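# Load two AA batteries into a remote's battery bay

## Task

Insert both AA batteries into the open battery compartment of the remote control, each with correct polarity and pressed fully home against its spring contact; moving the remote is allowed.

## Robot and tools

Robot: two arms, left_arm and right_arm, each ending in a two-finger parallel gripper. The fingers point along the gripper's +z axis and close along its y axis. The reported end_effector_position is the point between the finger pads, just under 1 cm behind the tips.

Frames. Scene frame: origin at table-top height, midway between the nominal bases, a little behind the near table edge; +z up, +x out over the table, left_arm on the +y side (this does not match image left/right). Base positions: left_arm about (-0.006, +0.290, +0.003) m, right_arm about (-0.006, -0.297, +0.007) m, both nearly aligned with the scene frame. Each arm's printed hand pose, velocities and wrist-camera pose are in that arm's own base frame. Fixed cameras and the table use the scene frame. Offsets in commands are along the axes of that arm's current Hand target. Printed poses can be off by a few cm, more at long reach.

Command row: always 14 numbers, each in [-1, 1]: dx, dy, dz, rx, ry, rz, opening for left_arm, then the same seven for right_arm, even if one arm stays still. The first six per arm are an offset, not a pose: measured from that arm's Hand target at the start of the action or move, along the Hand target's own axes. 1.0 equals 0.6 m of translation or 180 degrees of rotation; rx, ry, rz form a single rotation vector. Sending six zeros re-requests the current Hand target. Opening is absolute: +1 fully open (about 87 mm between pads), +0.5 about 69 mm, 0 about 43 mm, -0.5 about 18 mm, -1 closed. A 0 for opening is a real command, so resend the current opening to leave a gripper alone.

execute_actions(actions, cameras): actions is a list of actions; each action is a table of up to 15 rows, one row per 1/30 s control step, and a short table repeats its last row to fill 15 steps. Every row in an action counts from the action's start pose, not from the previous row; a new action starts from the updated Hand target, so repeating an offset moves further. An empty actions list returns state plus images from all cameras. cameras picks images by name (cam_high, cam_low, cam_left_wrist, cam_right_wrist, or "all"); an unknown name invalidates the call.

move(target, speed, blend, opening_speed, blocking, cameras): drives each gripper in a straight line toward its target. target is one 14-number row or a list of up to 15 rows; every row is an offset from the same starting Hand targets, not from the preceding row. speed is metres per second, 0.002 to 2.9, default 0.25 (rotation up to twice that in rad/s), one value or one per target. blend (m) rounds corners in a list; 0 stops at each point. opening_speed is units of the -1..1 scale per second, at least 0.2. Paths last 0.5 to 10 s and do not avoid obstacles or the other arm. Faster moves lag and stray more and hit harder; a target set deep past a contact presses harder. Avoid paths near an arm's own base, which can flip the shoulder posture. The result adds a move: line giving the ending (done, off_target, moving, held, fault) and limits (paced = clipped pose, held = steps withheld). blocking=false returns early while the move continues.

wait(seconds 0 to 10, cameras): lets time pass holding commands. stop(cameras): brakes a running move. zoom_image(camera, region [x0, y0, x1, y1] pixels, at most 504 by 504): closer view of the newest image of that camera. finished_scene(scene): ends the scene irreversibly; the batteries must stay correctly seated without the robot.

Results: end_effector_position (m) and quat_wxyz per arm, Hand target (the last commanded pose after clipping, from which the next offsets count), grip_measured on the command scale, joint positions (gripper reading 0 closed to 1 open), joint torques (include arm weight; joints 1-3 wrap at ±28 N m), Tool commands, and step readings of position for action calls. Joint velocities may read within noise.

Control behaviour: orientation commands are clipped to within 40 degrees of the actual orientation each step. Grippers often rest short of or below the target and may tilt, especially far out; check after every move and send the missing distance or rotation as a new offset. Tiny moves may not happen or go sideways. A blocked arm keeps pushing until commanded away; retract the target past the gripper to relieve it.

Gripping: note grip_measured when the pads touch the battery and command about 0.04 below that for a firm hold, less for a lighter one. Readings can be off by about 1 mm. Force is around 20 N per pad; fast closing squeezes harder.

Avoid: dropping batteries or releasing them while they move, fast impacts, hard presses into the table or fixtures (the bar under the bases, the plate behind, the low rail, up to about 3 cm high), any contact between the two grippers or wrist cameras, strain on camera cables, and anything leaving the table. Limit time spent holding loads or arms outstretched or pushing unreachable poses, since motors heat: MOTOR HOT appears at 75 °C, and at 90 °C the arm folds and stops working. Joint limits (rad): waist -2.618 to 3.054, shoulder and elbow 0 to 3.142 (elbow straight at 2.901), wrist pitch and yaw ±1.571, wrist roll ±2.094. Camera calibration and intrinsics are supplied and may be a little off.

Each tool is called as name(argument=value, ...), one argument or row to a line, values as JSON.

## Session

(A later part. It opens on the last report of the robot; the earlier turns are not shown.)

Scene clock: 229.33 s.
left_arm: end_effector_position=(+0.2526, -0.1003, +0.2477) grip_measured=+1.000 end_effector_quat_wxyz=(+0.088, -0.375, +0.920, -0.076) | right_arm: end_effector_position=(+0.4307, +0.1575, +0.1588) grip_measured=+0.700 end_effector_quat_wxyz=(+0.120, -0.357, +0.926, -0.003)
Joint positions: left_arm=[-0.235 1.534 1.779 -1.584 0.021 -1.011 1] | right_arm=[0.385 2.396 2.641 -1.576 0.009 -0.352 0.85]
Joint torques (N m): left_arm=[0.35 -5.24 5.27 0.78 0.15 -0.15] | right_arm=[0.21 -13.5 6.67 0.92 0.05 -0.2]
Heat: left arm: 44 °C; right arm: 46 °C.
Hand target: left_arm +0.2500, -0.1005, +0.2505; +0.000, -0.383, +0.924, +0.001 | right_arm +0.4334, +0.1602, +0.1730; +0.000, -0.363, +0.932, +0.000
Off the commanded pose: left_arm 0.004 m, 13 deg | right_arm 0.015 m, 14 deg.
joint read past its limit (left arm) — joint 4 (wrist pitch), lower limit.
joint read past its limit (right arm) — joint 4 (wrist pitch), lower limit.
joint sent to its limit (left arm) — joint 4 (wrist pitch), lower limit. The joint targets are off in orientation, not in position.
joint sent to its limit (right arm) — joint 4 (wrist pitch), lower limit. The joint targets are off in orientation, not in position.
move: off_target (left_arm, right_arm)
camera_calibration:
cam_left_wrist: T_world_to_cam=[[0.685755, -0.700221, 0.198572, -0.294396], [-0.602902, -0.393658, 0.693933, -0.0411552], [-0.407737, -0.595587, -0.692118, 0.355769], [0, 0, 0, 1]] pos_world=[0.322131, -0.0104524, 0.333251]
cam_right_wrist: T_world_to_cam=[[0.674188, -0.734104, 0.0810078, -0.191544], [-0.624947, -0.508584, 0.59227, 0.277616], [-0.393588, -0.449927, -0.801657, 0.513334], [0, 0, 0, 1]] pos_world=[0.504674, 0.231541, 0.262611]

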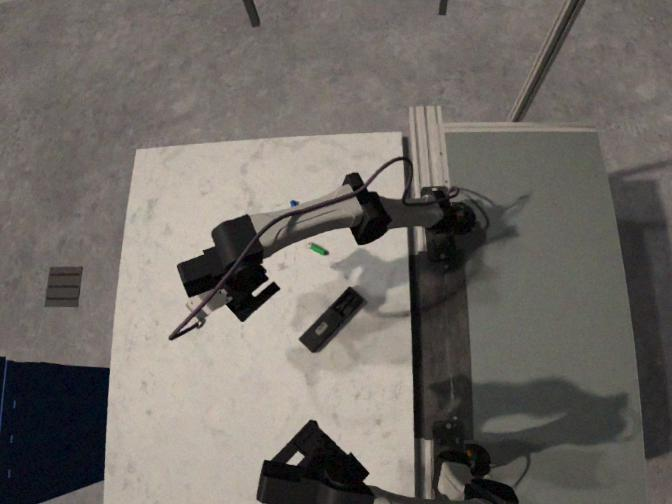

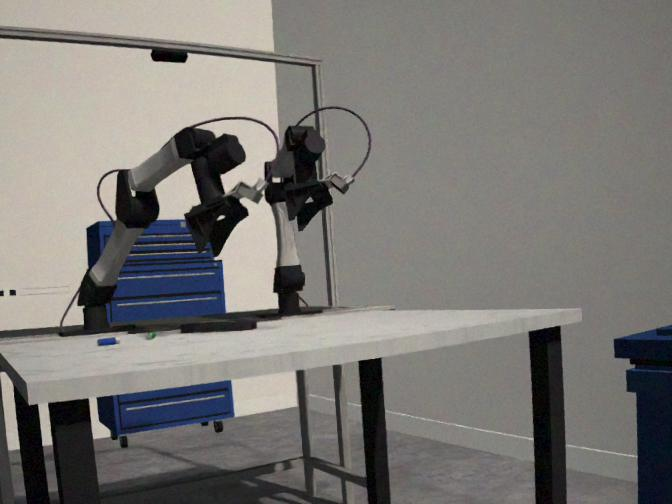

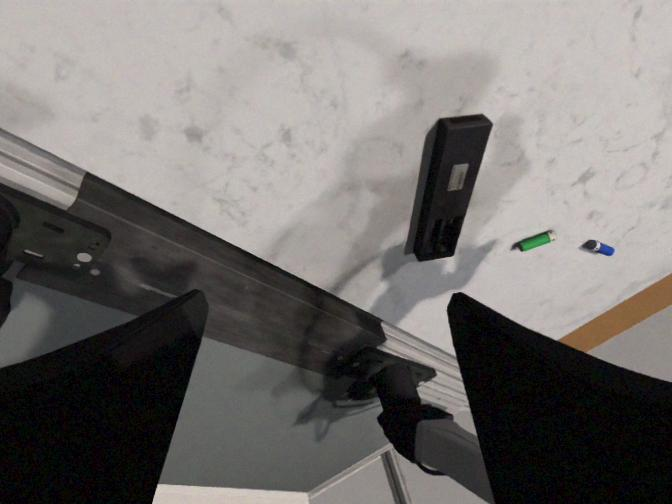

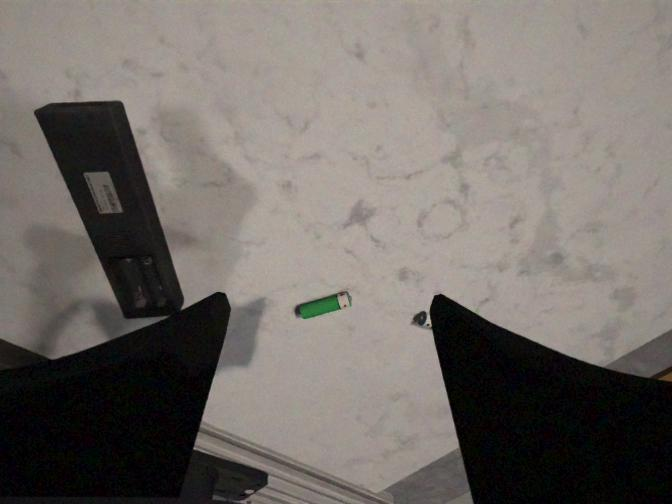

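move(
  target=[
    [0,0,0,0,0,0,1, 0.2798,-0.0103,0.1717,0.1068,-0.1429,0.3987,0.7],
    [0.176,-0.2965,0.301,0,0,0,1, 0.2798,-0.0103,0.1717,0.1068,-0.1429,0.3987,0.7],
  ],
  cameras=["all"],
)

Scene clock: 255.17 s.
left_arm: end_effector_position=(+0.2951, -0.2952, +0.0665) grip_measured=+1.000 end_effector_quat_wxyz=(-0.003, -0.376, +0.927, +0.009) | right_arm: end_effector_position=(+0.3073, +0.0438, +0.0630) grip_measured=+0.700 end_effector_quat_wxyz=(+0.228, +0.244, +0.940, -0.074)
Joint positions: left_arm=[-0.688 2.188 1.897 -1.299 -0.004 -1.459 1] | right_arm=[0.253 1.541 1.019 -0.704 0.347 0.701 0.85]
Joint torques (N m): left_arm=[0.06 -7.91 9.35 0.32 0.05 -0.15] | right_arm=[-0.61 -8.05 5.7 1.14 0.39 0.18]
Heat: left arm: 43 °C; right arm: 46 °C.
Hand target: left_arm +0.3011, -0.3007, +0.0696; +0.000, -0.383, +0.924, +0.001 | right_arm +0.3140, +0.0421, +0.0700; +0.249, +0.258, +0.931, -0.069
Off the commanded pose: left_arm 0.009 m, 1 deg | right_arm 0.010 m, 3 deg.
move: off_target (right_arm)
camera_calibration:
cam_left_wrist: T_world_to_cam=[[0.705023, -0.708677, -0.0268184, -0.417101], [-0.431487, -0.458659, 0.776821, -0.0418521], [-0.562816, -0.536105, -0.62915, 0.190798], [0, 0, 0, 1]] pos_world=[0.383392, -0.212498, 0.141366]
cam_right_wrist: T_world_to_cam=[[-0.476937, -0.878667, 0.0218086, 0.179767], [-0.814273, 0.451053, 0.365391, 0.229821], [-0.330894, 0.15651, -0.930599, 0.299008], [0, 0, 0, 1]] pos_world=[0.371815, 0.00749584, 0.190362]

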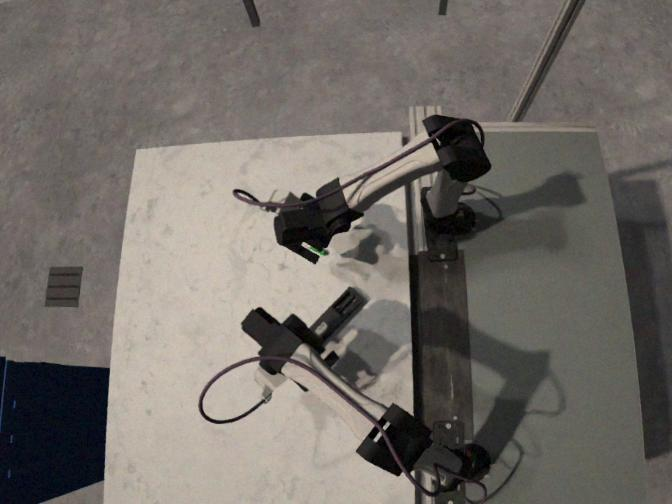

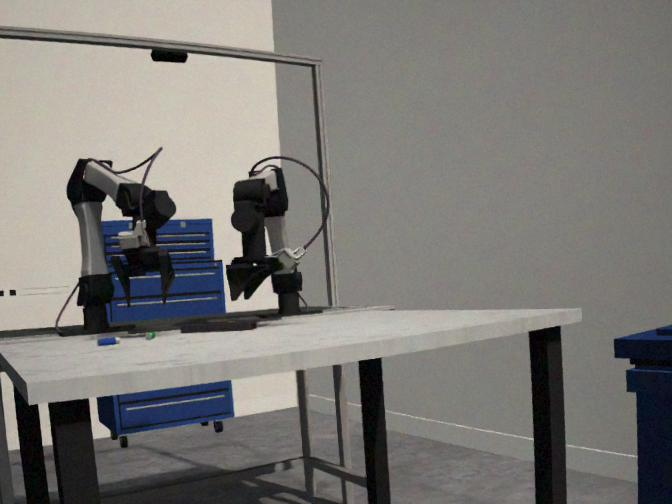

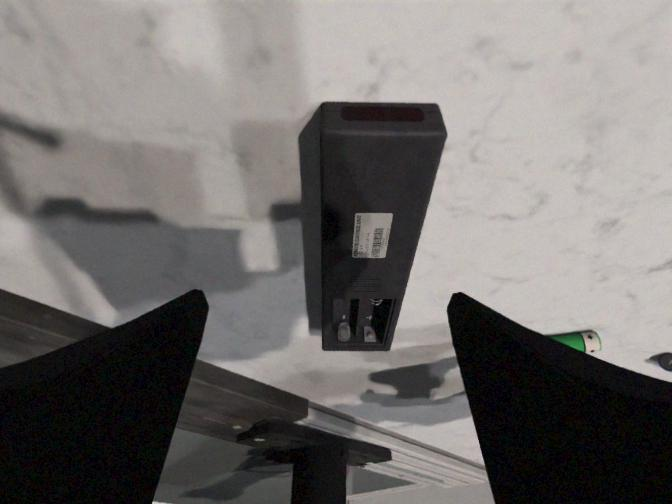

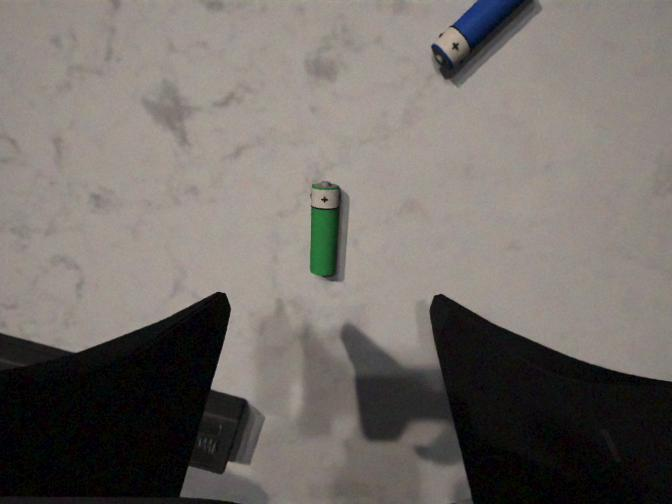

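move(
  target=[0,-0.0317,0.0833,0,0,0,1, 0.033,0.0063,0.0772,0,-0.011,0,0.3],
  speed=0.12,
  cameras=["cam_low","cam_left_wrist","cam_right_wrist"],
)

Scene clock: 267.43 s.
left_arm: end_effector_position=(+0.3105, -0.3079, +0.0225) grip_measured=+1.000 end_effector_quat_wxyz=(-0.002, -0.378, +0.926, +0.008) | right_arm: end_effector_position=(+0.3150, +0.0411, +0.0190) grip_measured=+0.300 end_effector_quat_wxyz=(+0.253, +0.250, +0.932, -0.074)
Joint positions: left_arm=[-0.688 2.294 1.897 -1.19 -0.004 -1.464 1] | right_arm=[0.253 1.599 0.874 -0.455 0.374 0.702 0.65]
Joint torques (N m): left_arm=[-0.29 -8.34 7.53 0.49 0.05 -0.18] | right_arm=[0.06 -5.94 5.82 1.23 0.39 0.1]
Heat: left arm: 44 °C; right arm: 46 °C.
Hand target: left_arm +0.3147, -0.3141, +0.0196; +0.000, -0.383, +0.924, +0.001 | right_arm +0.3211, +0.0423, +0.0200; +0.265, +0.257, +0.927, -0.073
Off the commanded pose: left_arm 0.008 m, 1 deg | right_arm 0.006 m, 2 deg.
move: done
camera_calibration:
cam_left_wrist: T_world_to_cam=[[0.708343, -0.705454, -0.0241927, -0.438296], [-0.430992, -0.459391, 0.776663, -0.00718469], [-0.559014, -0.539717, -0.629451, 0.162662], [0, 0, 0, 1]] pos_world=[0.398297, -0.224707, 0.0973643]
cam_right_wrist: T_world_to_cam=[[-0.486539, -0.87362, 0.00819395, 0.185198], [-0.826851, 0.46348, 0.318595, 0.257756], [-0.282129, 0.148234, -0.947855, 0.246384], [0, 0, 0, 1]] pos_world=[0.372744, 0.00580529, 0.149899]
Images, in order (width x height): cam_low 672x504, cam_left_wrist 672x504, cam_right_wrist 672x504.

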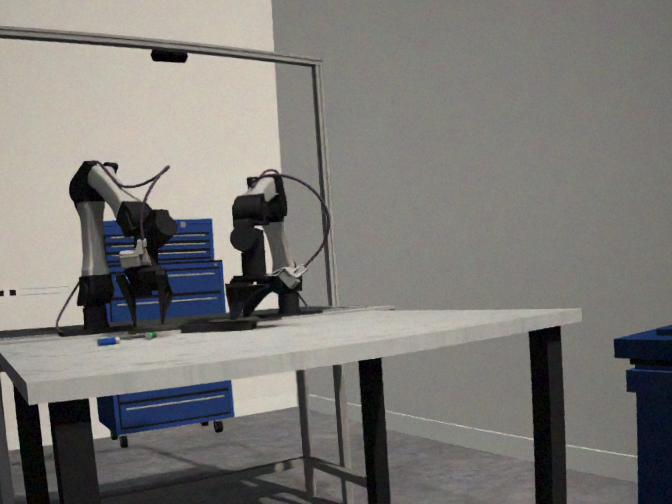

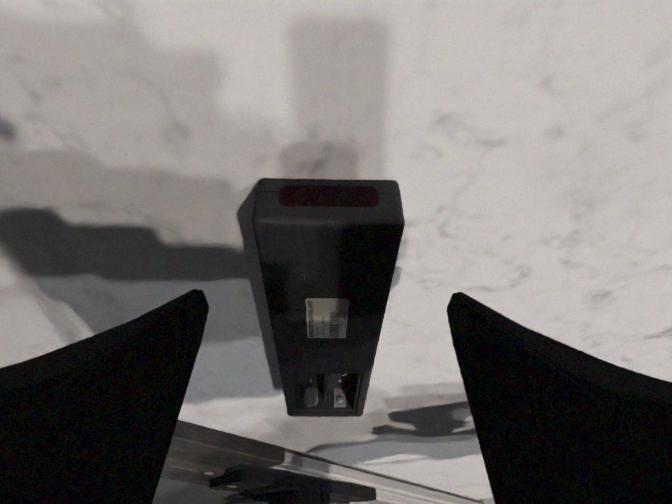

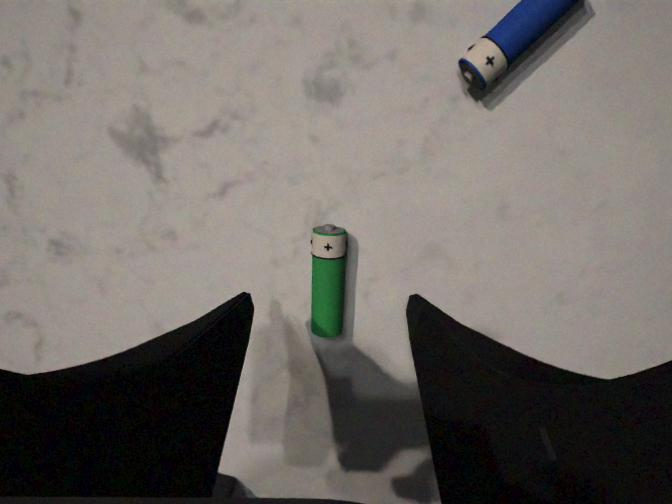

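move(
  target=[0,0,0.0433,0,0,0,1, 0.0229,0.0043,0.0407,0,0,0,0.3],
  speed=0.08,
  cameras=["cam_left_wrist","cam_right_wrist"],
)

Scene clock: 274.10 s.
left_arm: end_effector_position=(+0.3149, -0.3115, +0.0017) grip_measured=+1.000 end_effector_quat_wxyz=(+0.002, -0.378, +0.926, -0.001) | right_arm: end_effector_position=(+0.3178, +0.0417, -0.0088) grip_measured=+0.300 end_effector_quat_wxyz=(+0.253, +0.250, +0.932, -0.075)
Joint positions: left_arm=[-0.688 2.315 1.85 -1.102 -0.004 -1.464 1] | right_arm=[0.253 1.672 0.823 -0.333 0.375 0.703 0.65]
Joint torques (N m): left_arm=[-0.25 -8.29 5.86 0.52 0.03 -0.18] | right_arm=[0.31 -6.2 5.09 1.29 0.39 0.26]
Heat: left arm: 44 °C; right arm: 46 °C.
Hand target: left_arm +0.3146, -0.3140, -0.0064; +0.000, -0.383, +0.924, +0.001 | right_arm +0.3235, +0.0438, -0.0080; +0.265, +0.257, +0.927, -0.073
Off the commanded pose: left_arm 0.008 m, 1 deg | right_arm 0.006 m, 2 deg.
move: done
camera_calibration:
cam_left_wrist: T_world_to_cam=[[0.708544, -0.705648, -0.00510417, -0.444635], [-0.442479, -0.449906, 0.775756, 0.0157704], [-0.549707, -0.547398, -0.631013, 0.144773], [0, 0, 0, 1]] pos_world=[0.401604, -0.227412, 0.07685]
cam_right_wrist: T_world_to_cam=[[-0.488086, -0.872752, 0.00868501, 0.187691], [-0.826009, 0.465113, 0.3184, 0.26831], [-0.281924, 0.148233, -0.947917, 0.220652], [0, 0, 0, 1]] pos_world=[0.375442, 0.00630513, 0.1221]
Images, in order (width x height): cam_left_wrist 672x504, cam_right_wrist 672x504.

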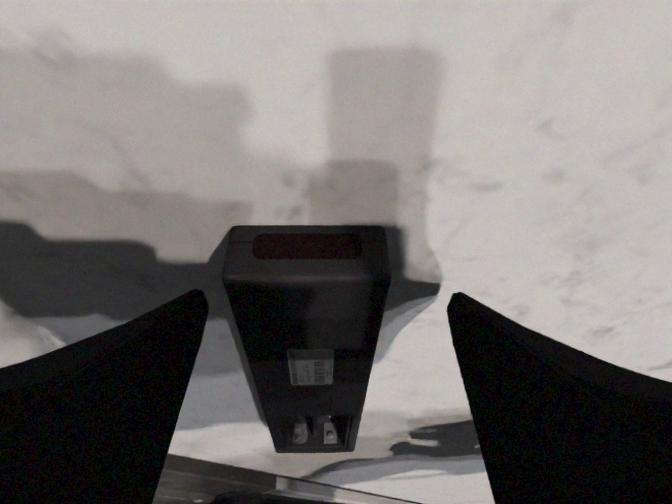

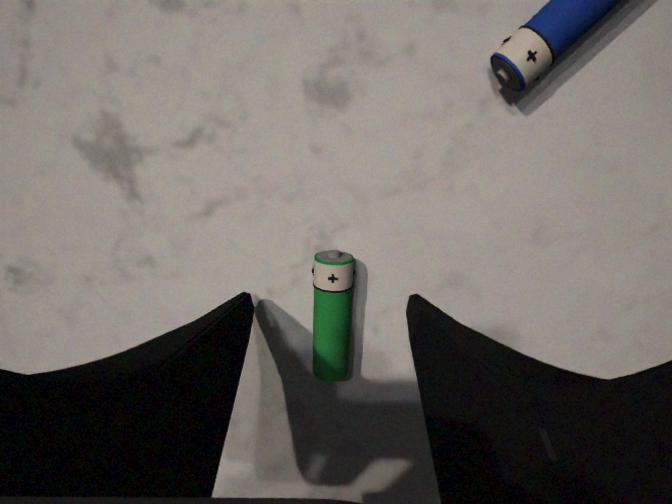

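move(
  target=[0,0.01,0.008,0,0,0,1, 0,0,0,0,0,0,-0.72],
  speed=0.08,
  opening_speed=0.6,
  cameras=["cam_left_wrist","cam_right_wrist"],
)

Scene clock: 281.77 s.
left_arm: end_effector_position=(+0.3107, -0.3104, -0.0044) grip_measured=+1.000 end_effector_quat_wxyz=(-0.005, -0.378, +0.926, +0.001) | right_arm: end_effector_position=(+0.3180, +0.0417, -0.0088) grip_measured=-0.610 end_effector_quat_wxyz=(+0.253, +0.250, +0.931, -0.075)
Joint positions: left_arm=[-0.688 2.315 1.823 -1.085 0.007 -1.464 1] | right_arm=[0.253 1.672 0.823 -0.332 0.375 0.703 0.195]
Joint torques (N m): left_arm=[-0.17 -9.69 3.51 0.65 -0.06 -0.16] | right_arm=[0.46 -6.26 5.27 1.18 0.4 0.24]
Heat: left arm: 44 °C; right arm: 45 °C.
Hand target: left_arm +0.3103, -0.3099, -0.0112; +0.000, -0.382, +0.924, +0.001 | right_arm +0.3235, +0.0439, -0.0080; +0.265, +0.257, +0.927, -0.073
Off the commanded pose: left_arm 0.007 m, 1 deg | right_arm 0.006 m, 2 deg.
move: done
camera_calibration:
cam_left_wrist: T_world_to_cam=[[0.708708, -0.70537, -0.0136605, -0.440893], [-0.431456, -0.448655, 0.782658, 0.0160677], [-0.558192, -0.548782, -0.622302, 0.141531], [0, 0, 0, 1]] pos_world=[0.398398, -0.226114, 0.0694769]
cam_right_wrist: T_world_to_cam=[[-0.488089, -0.872755, 0.00823137, 0.187795], [-0.826247, 0.465077, 0.317836, 0.268518], [-0.281222, 0.148331, -0.94811, 0.220534], [0, 0, 0, 1]] pos_world=[0.375542, 0.00630501, 0.1222]
Images, in order (width x height): cam_left_wrist 672x504, cam_right_wrist 672x504.

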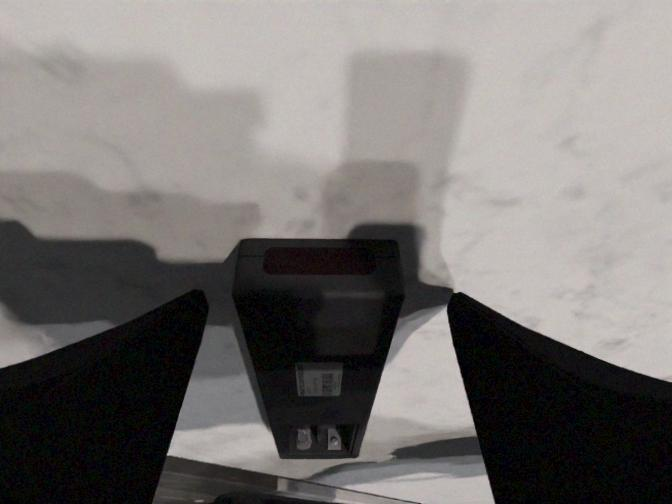

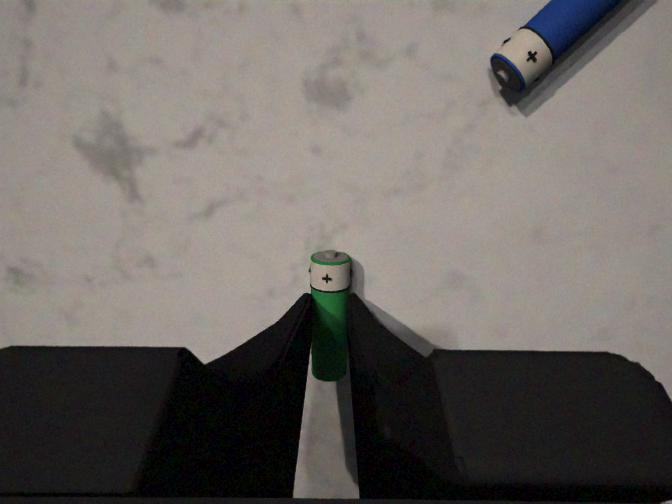

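move(
  target=[
    [0,0.008,0,0,0,0,1, 0,0,0,0,0,0,-0.72],
    [0,0.008,0,0,0,0,-0.05, 0,0,0,0,0,0,-0.72],
  ],
  speed=0.08,
  opening_speed=0.6,
  cameras=["cam_left_wrist","cam_low"],
)

Scene clock: 288.93 s.
left_arm: end_effector_position=(+0.3022, -0.3044, -0.0050) grip_measured=+0.090 end_effector_quat_wxyz=(-0.012, -0.379, +0.925, +0.010) | right_arm: end_effector_position=(+0.3180, +0.0417, -0.0088) grip_measured=-0.610 end_effector_quat_wxyz=(+0.253, +0.250, +0.931, -0.075)
Joint positions: left_arm=[-0.688 2.296 1.786 -1.089 0.011 -1.464 0.545] | right_arm=[0.253 1.672 0.823 -0.332 0.375 0.703 0.195]
Joint torques (N m): left_arm=[-0.16 -9.54 3.93 0.77 -0.11 -0.15] | right_arm=[0.27 -6.02 5.31 1.24 0.44 0.19]
Heat: left arm: 43 °C; right arm: 45 °C.
Hand target: left_arm +0.3069, -0.3065, -0.0111; +0.000, -0.382, +0.924, +0.001 | right_arm +0.3235, +0.0439, -0.0080; +0.265, +0.257, +0.927, -0.073
Off the commanded pose: left_arm 0.008 m, 2 deg | right_arm 0.006 m, 2 deg.
move: done
camera_calibration:
cam_left_wrist: T_world_to_cam=[[0.708264, -0.705084, -0.0348988, -0.430456], [-0.416166, -0.456953, 0.78613, 0.00856287], [-0.570235, -0.542264, -0.617076, 0.145291], [0, 0, 0, 1]] pos_world=[0.39129, -0.220809, 0.0679013]
Images, in order (width x height): cam_low 672x504, cam_left_wrist 672x504.

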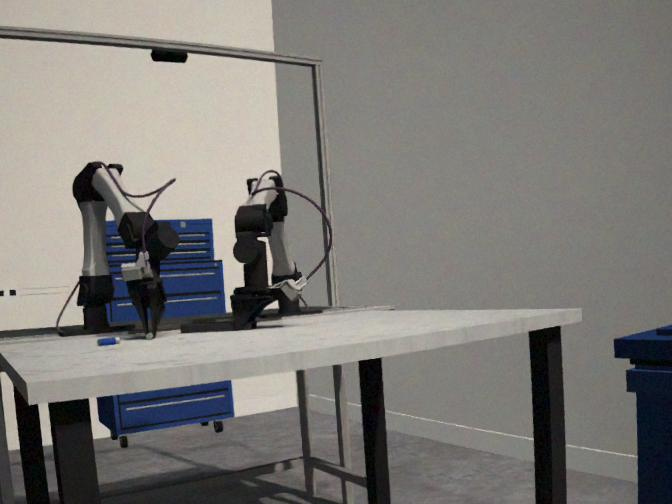

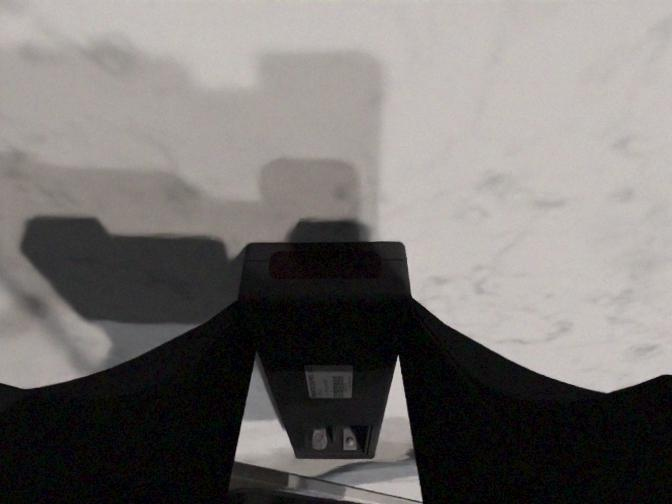

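move(
  target=[
    [0,0,0,0,0,0,-0.05, -0.0795,0,-0.1272,0,0,0,-0.72],
    [0,0,0,0,0,0,-0.05, 0.1062,0.1857,-0.255,-0.2687,-0.0861,-0.3101,-0.72],
  ],
  speed=[0.12,0.2],
  cameras=["all"],
)

Scene clock: 311.63 s.
left_arm: end_effector_position=(+0.3022, -0.3044, -0.0050) grip_measured=+0.090 end_effector_quat_wxyz=(-0.012, -0.379, +0.925, +0.010) | right_arm: end_effector_position=(+0.2629, +0.2022, +0.0825) grip_measured=-0.610 end_effector_quat_wxyz=(+0.381, -0.319, +0.856, +0.144)
Joint positions: left_arm=[-0.688 2.296 1.786 -1.089 0.011 -1.464 0.545] | right_arm=[0.626 1.248 0.671 -0.157 -0.07 -0.057 0.195]
Joint torques (N m): left_arm=[-0.09 -9.55 3.93 0.76 -0.11 -0.16] | right_arm=[0.08 -4.46 6.45 1.83 -0.09 -0.18]
Heat: left arm: 47 °C; right arm: 44 °C.
Hand target: left_arm +0.3069, -0.3065, -0.0111; +0.000, -0.382, +0.924, +0.001 | right_arm +0.2649, +0.2089, +0.0882; +0.393, -0.330, +0.844, +0.153
Off the commanded pose: left_arm 0.008 m, 2 deg | right_arm 0.009 m, 3 deg.
move: off_target (right_arm)
camera_calibration:
cam_left_wrist: T_world_to_cam=[[0.708264, -0.705084, -0.0348988, -0.430456], [-0.416166, -0.456953, 0.78613, 0.00856287], [-0.570235, -0.542264, -0.617076, 0.145291], [0, 0, 0, 1]] pos_world=[0.39129, -0.220809, 0.0679013]
cam_right_wrist: T_world_to_cam=[[0.670634, -0.741784, -0.00246951, -0.0300162], [-0.741627, -0.670554, 0.0186295, 0.351435], [-0.015475, -0.0106621, -0.999823, 0.234376], [0, 0, 0, 1]] pos_world=[0.28439, 0.215889, 0.227713]

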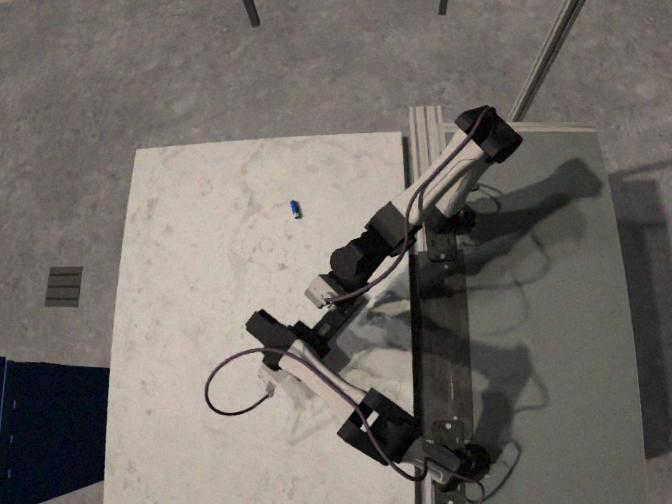

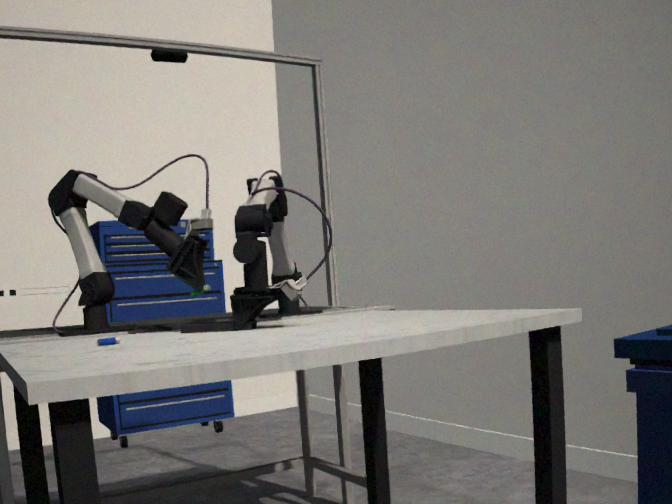

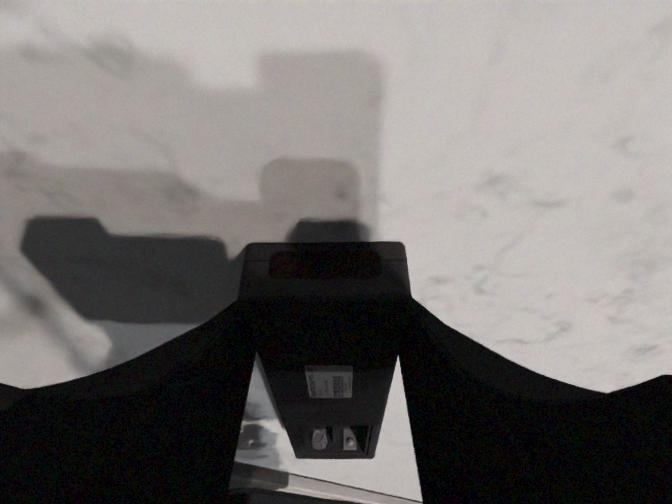

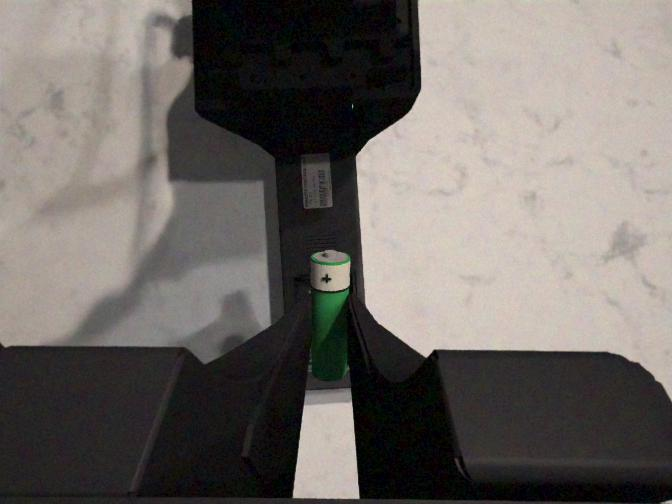

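zoom_image(
  camera="cam_right_wrist",
  region=[250, 140, 430, 400],
)

zoom_image(
  camera="cam_left_wrist",
  region=[240, 340, 420, 480],
)

zoom_image(
  camera="cam_low",
  region=[150, 240, 290, 345],
)

Scaled by 1.938 from the camera's 672x504 image, which has a finer 960x720 frame.

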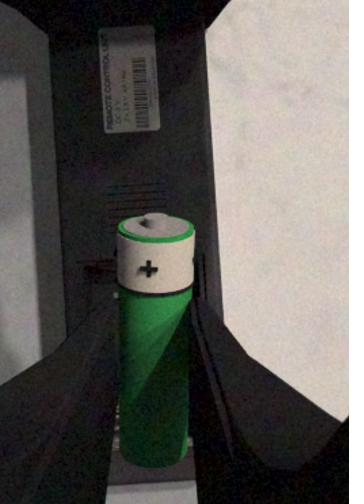

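Scaled by 2.800 from the camera's 672x504 image, which has a finer 960x720 frame.

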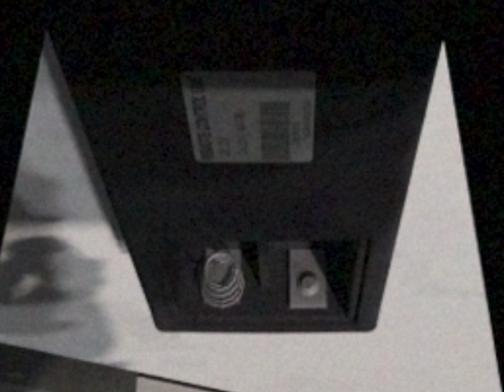

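Scaled by 3.600 from the camera's 672x504 image, which has a finer 960x720 frame.

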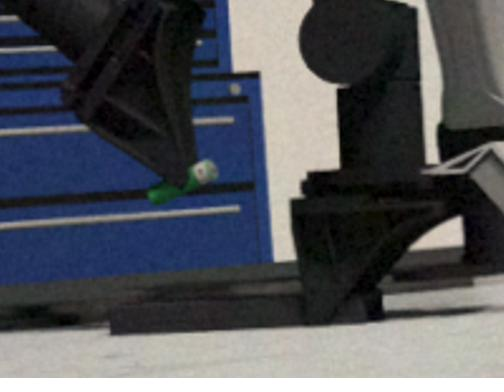

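zoom_image(
  camera="cam_right_wrist",
  region=[260, 150, 380, 270],
)

zoom_image(
  camera="cam_right_wrist",
  region=[270, 270, 390, 400],
)

Scaled by 4.200 from the camera's 672x504 image, which has a finer 960x720 frame.

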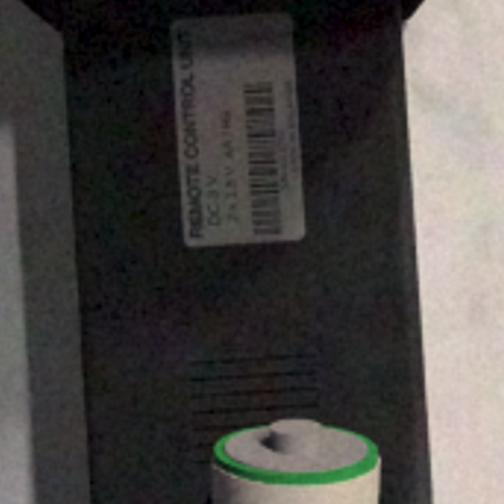

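Scaled by 3.877 from the camera's 672x504 image, which has a finer 960x720 frame.

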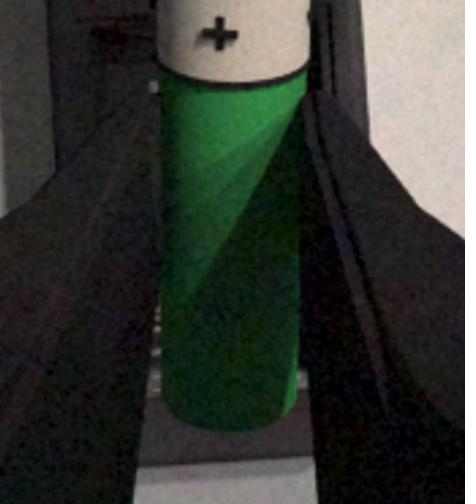

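move(
  target=[0,0,0,0,0,0,-0.05, 0,-0.0833,0,-0.0149,0,-0.0125,-0.72],
  speed=0.12,
  cameras=["cam_right_wrist"],
)

zoom_image(
  camera="cam_right_wrist",
  region=[180, 230, 320, 400],
)

Scene clock: 360.10 s.
left_arm: end_effector_position=(+0.3022, -0.3044, -0.0050) grip_measured=+0.090 end_effector_quat_wxyz=(-0.012, -0.379, +0.925, +0.010) | right_arm: end_effector_position=(+0.2880, +0.1675, +0.0758) grip_measured=-0.610 end_effector_quat_wxyz=(+0.371, -0.349, +0.845, +0.161)
Joint positions: left_arm=[-0.688 2.296 1.786 -1.089 0.011 -1.464 0.545] | right_arm=[0.406 1.299 0.689 -0.168 -0.289 -0.255 0.195]
Joint torques (N m): left_arm=[-0.13 -9.52 3.96 0.76 -0.11 -0.16] | right_arm=[-0.94 -3.95 8.69 1.64 -0.22 -0.13]
Heat: left arm: 53 °C; right arm: 45 °C.
Hand target: left_arm +0.3069, -0.3065, -0.0111; +0.000, -0.382, +0.924, +0.001 | right_arm +0.2988, +0.1720, +0.0882; +0.388, -0.355, +0.834, +0.165
Off the commanded pose: left_arm 0.008 m, 2 deg | right_arm 0.017 m, 3 deg.
move: off_target (right_arm)
camera_calibration:
cam_right_wrist: T_world_to_cam=[[0.723126, -0.690602, -0.012543, -0.0954827], [-0.690226, -0.723178, 0.0245415, 0.340439], [-0.0260192, -0.00908909, -0.99962, 0.230342], [0, 0, 0, 1]] pos_world=[0.310019, 0.182351, 0.220702]
Images, in order (width x height): cam_right_wrist 672x504.

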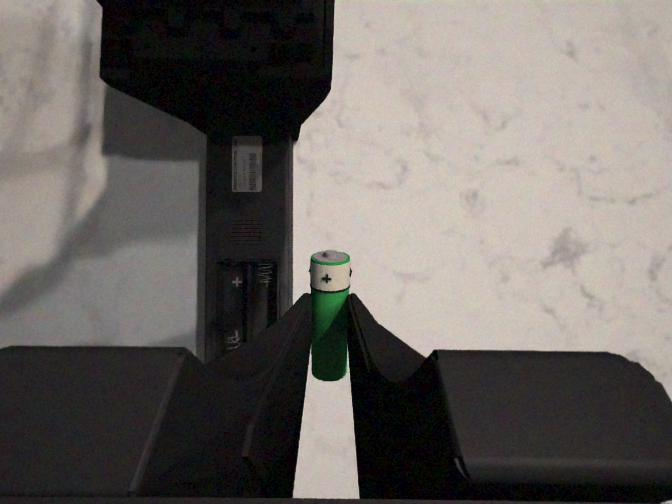

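Scaled by 2.965 from the camera's 672x504 image, which has a finer 960x720 frame.

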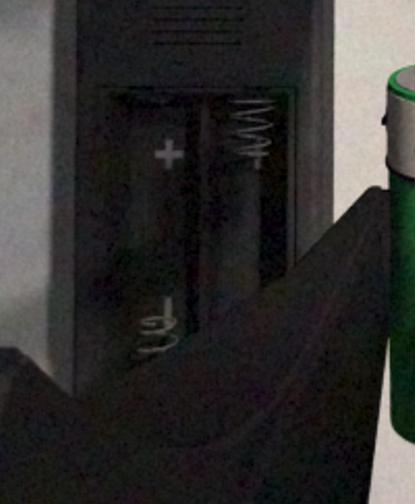

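move(
  target=[0,0,0,0,0,0,0.07, 0.0553,0.1083,0.0247,0,-0.0444,0,-0.68],
  speed=0.12,
  cameras=["cam_right_wrist","cam_left_wrist","cam_low"],
)

zoom_image(
  camera="cam_right_wrist",
  region=[260, 170, 400, 400],
)

zoom_image(
  camera="cam_low",
  region=[170, 260, 270, 340],
)

zoom_image(
  camera="cam_left_wrist",
  region=[220, 340, 440, 500],
)

Scene clock: 390.80 s.
left_arm: end_effector_position=(+0.3022, -0.3044, -0.0050) grip_measured=+0.090 end_effector_quat_wxyz=(-0.012, -0.379, +0.925, +0.010) | right_arm: end_effector_position=(+0.2412, +0.2056, +0.0470) grip_measured=-0.610 end_effector_quat_wxyz=(+0.432, -0.351, +0.810, +0.186)
Joint positions: left_arm=[-0.688 2.296 1.786 -1.089 0.011 -1.464 0.545] | right_arm=[0.638 1.196 0.376 0.222 -0.147 -0.102 0.195]
Joint torques (N m): left_arm=[-0.13 -9.51 3.97 0.77 -0.11 -0.15] | right_arm=[0.27 -3.71 6.13 1.98 0.15 0.22]
Heat: left arm: 55 °C; right arm: 49 °C.
Hand target: left_arm +0.3069, -0.3065, -0.0111; +0.000, -0.382, +0.924, +0.001 | right_arm +0.2450, +0.2098, +0.0532; +0.446, -0.343, +0.805, +0.190
Off the commanded pose: left_arm 0.008 m, 2 deg | right_arm 0.008 m, 2 deg.
move: done
camera_calibration:
cam_left_wrist: T_world_to_cam=[[0.708264, -0.705084, -0.0348988, -0.430456], [-0.416166, -0.456953, 0.78613, 0.00856287], [-0.570235, -0.542264, -0.617076, 0.145291], [0, 0, 0, 1]] pos_world=[0.39129, -0.220809, 0.0679013]
cam_right_wrist: T_world_to_cam=[[0.741384, -0.671049, 0.00648235, -0.0450424], [-0.665447, -0.736375, -0.1222, 0.340063], [0.086776, 0.0862838, -0.992484, 0.153585], [0, 0, 0, 1]] pos_world=[0.24636, 0.206937, 0.194279]
Images, in order (width x height): cam_low 672x504, cam_left_wrist 672x504, cam_right_wrist 672x504.

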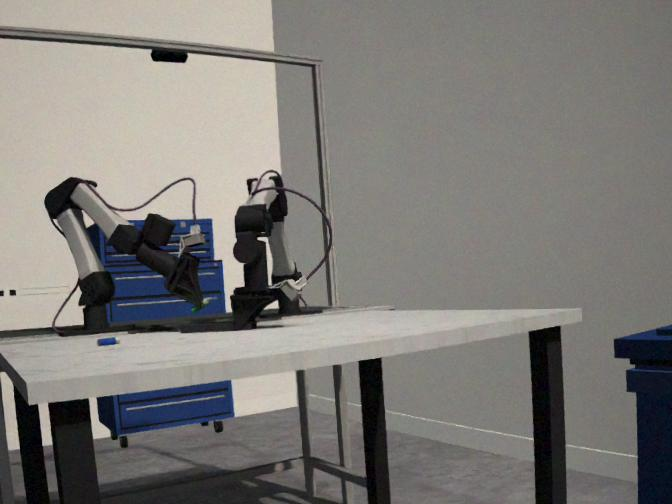

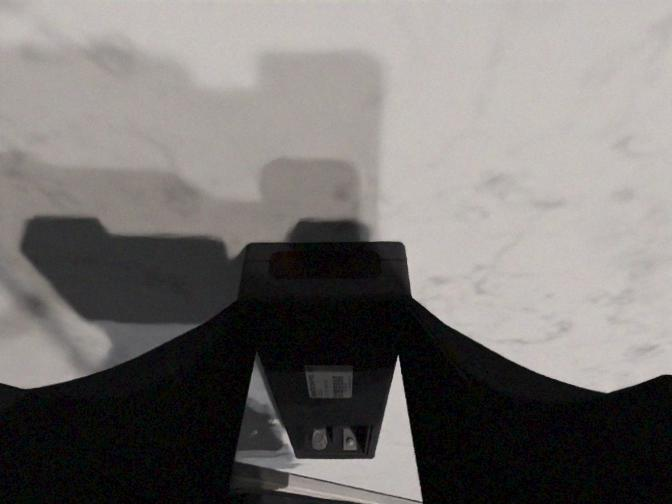

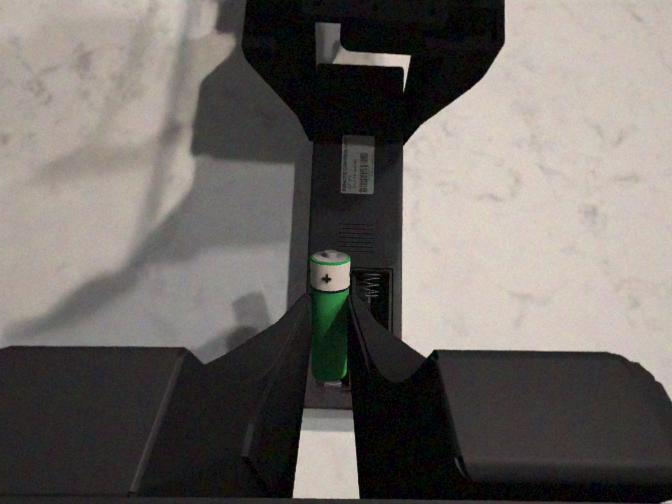

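Scaled by 2.191 from the camera's 672x504 image, which has a finer 960x720 frame.

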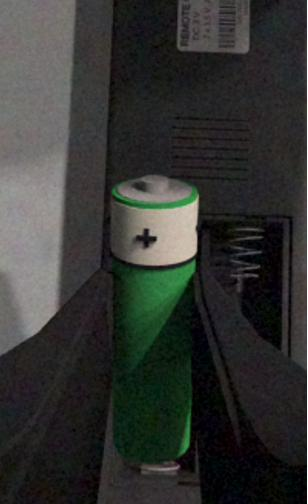

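Scaled by 5.040 from the camera's 672x504 image, which has a finer 960x720 frame.

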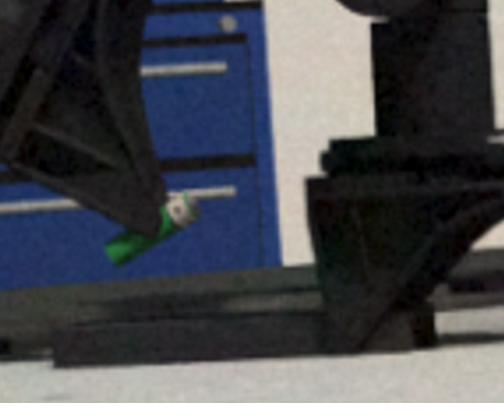

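Scaled by 2.291 from the camera's 672x504 image, which has a finer 960x720 frame.

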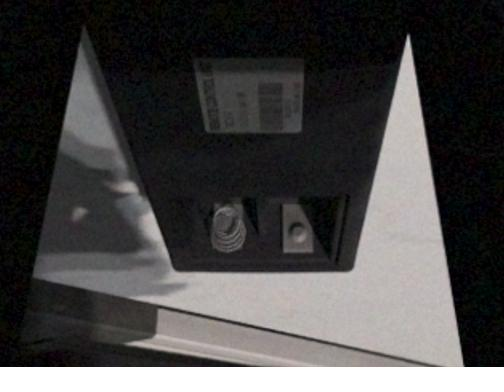

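move(
  target=[0,0,0,0,0,0,0.07, 0.0503,-0.0062,0.0297,0.0056,0,0.0035,-0.68],
  speed=0.08,
  cameras=["cam_right_wrist","cam_left_wrist","cam_low"],
)

zoom_image(
  camera="cam_right_wrist",
  region=[260, 170, 420, 410],
)

zoom_image(
  camera="cam_low",
  region=[170, 280, 250, 340],
)

zoom_image(
  camera="cam_left_wrist",
  region=[250, 360, 410, 490],
)

Scene clock: 406.43 s.
left_arm: end_effector_position=(+0.3022, -0.3044, -0.0050) grip_measured=+0.090 end_effector_quat_wxyz=(-0.012, -0.379, +0.925, +0.010) | right_arm: end_effector_position=(+0.2432, +0.2048, +0.0150) grip_measured=-0.610 end_effector_quat_wxyz=(+0.438, -0.344, +0.810, +0.184)
Joint positions: left_arm=[-0.688 2.296 1.786 -1.089 0.011 -1.464 0.545] | right_arm=[0.638 1.343 0.289 0.467 -0.134 -0.092 0.195]
Joint torques (N m): left_arm=[-0.12 -9.52 3.93 0.76 -0.11 -0.14] | right_arm=[-0.47 -3.34 5.34 1.99 0.19 0.16]
Heat: left arm: 56 °C; right arm: 47 °C.
Hand target: left_arm +0.3069, -0.3065, -0.0111; +0.000, -0.382, +0.924, +0.001 | right_arm +0.2470, +0.2066, +0.0181; +0.448, -0.335, +0.808, +0.185
Off the commanded pose: left_arm 0.008 m, 2 deg | right_arm 0.005 m, 2 deg.
move: done
camera_calibration:
cam_left_wrist: T_world_to_cam=[[0.708294, -0.705056, -0.0348539, -0.430536], [-0.415963, -0.456746, 0.786357, 0.00846736], [-0.570346, -0.542474, -0.616788, 0.145214], [0, 0, 0, 1]] pos_world=[0.39129, -0.22091, 0.067902]
cam_right_wrist: T_world_to_cam=[[0.730387, -0.682995, 0.00728471, -0.0417485], [-0.676391, -0.724727, -0.131399, 0.337292], [0.095024, 0.0910446, -0.991303, 0.118791], [0, 0, 0, 1]] pos_world=[0.247346, 0.205115, 0.162382]
Images, in order (width x height): cam_low 672x504, cam_left_wrist 672x504, cam_right_wrist 672x504.

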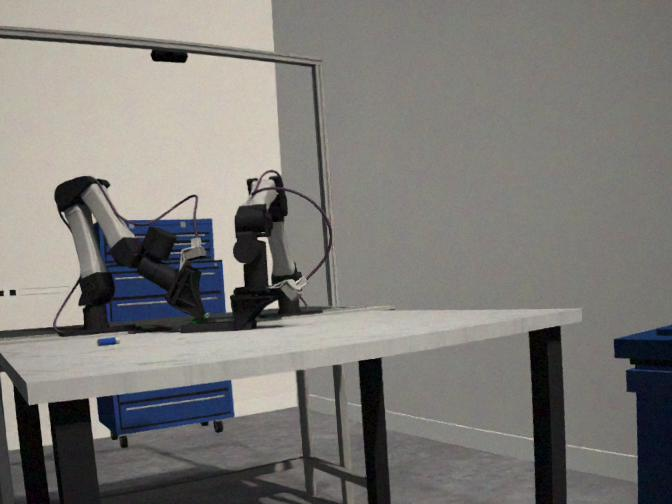

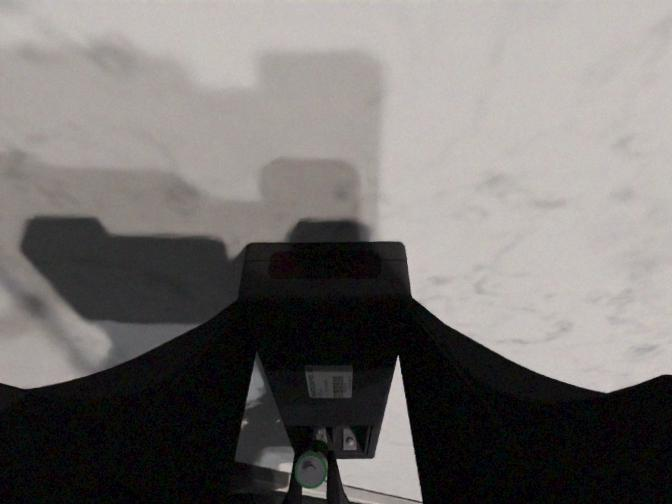

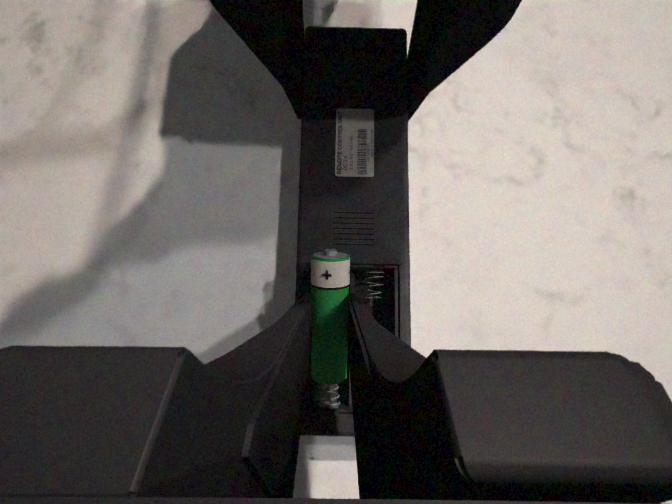

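Scaled by 2.100 from the camera's 672x504 image, which has a finer 960x720 frame.

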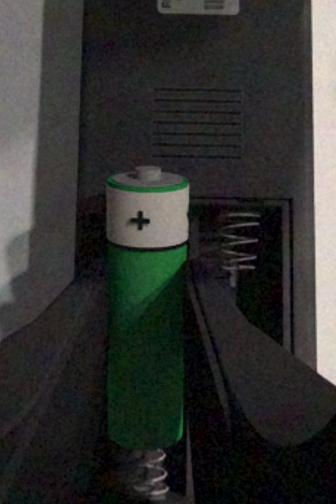

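Scaled by 6.300 from the camera's 672x504 image, which has a finer 960x720 frame.

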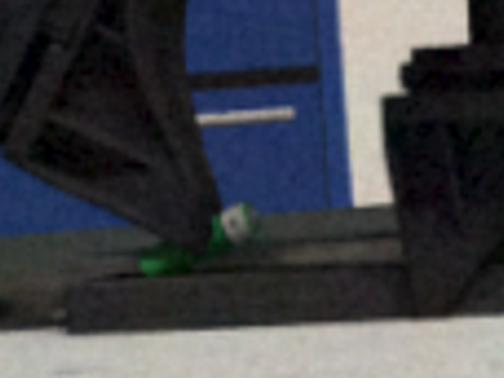

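Scaled by 3.150 from the camera's 672x504 image, which has a finer 960x720 frame.

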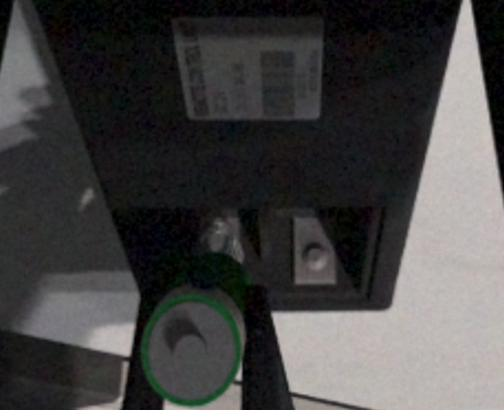

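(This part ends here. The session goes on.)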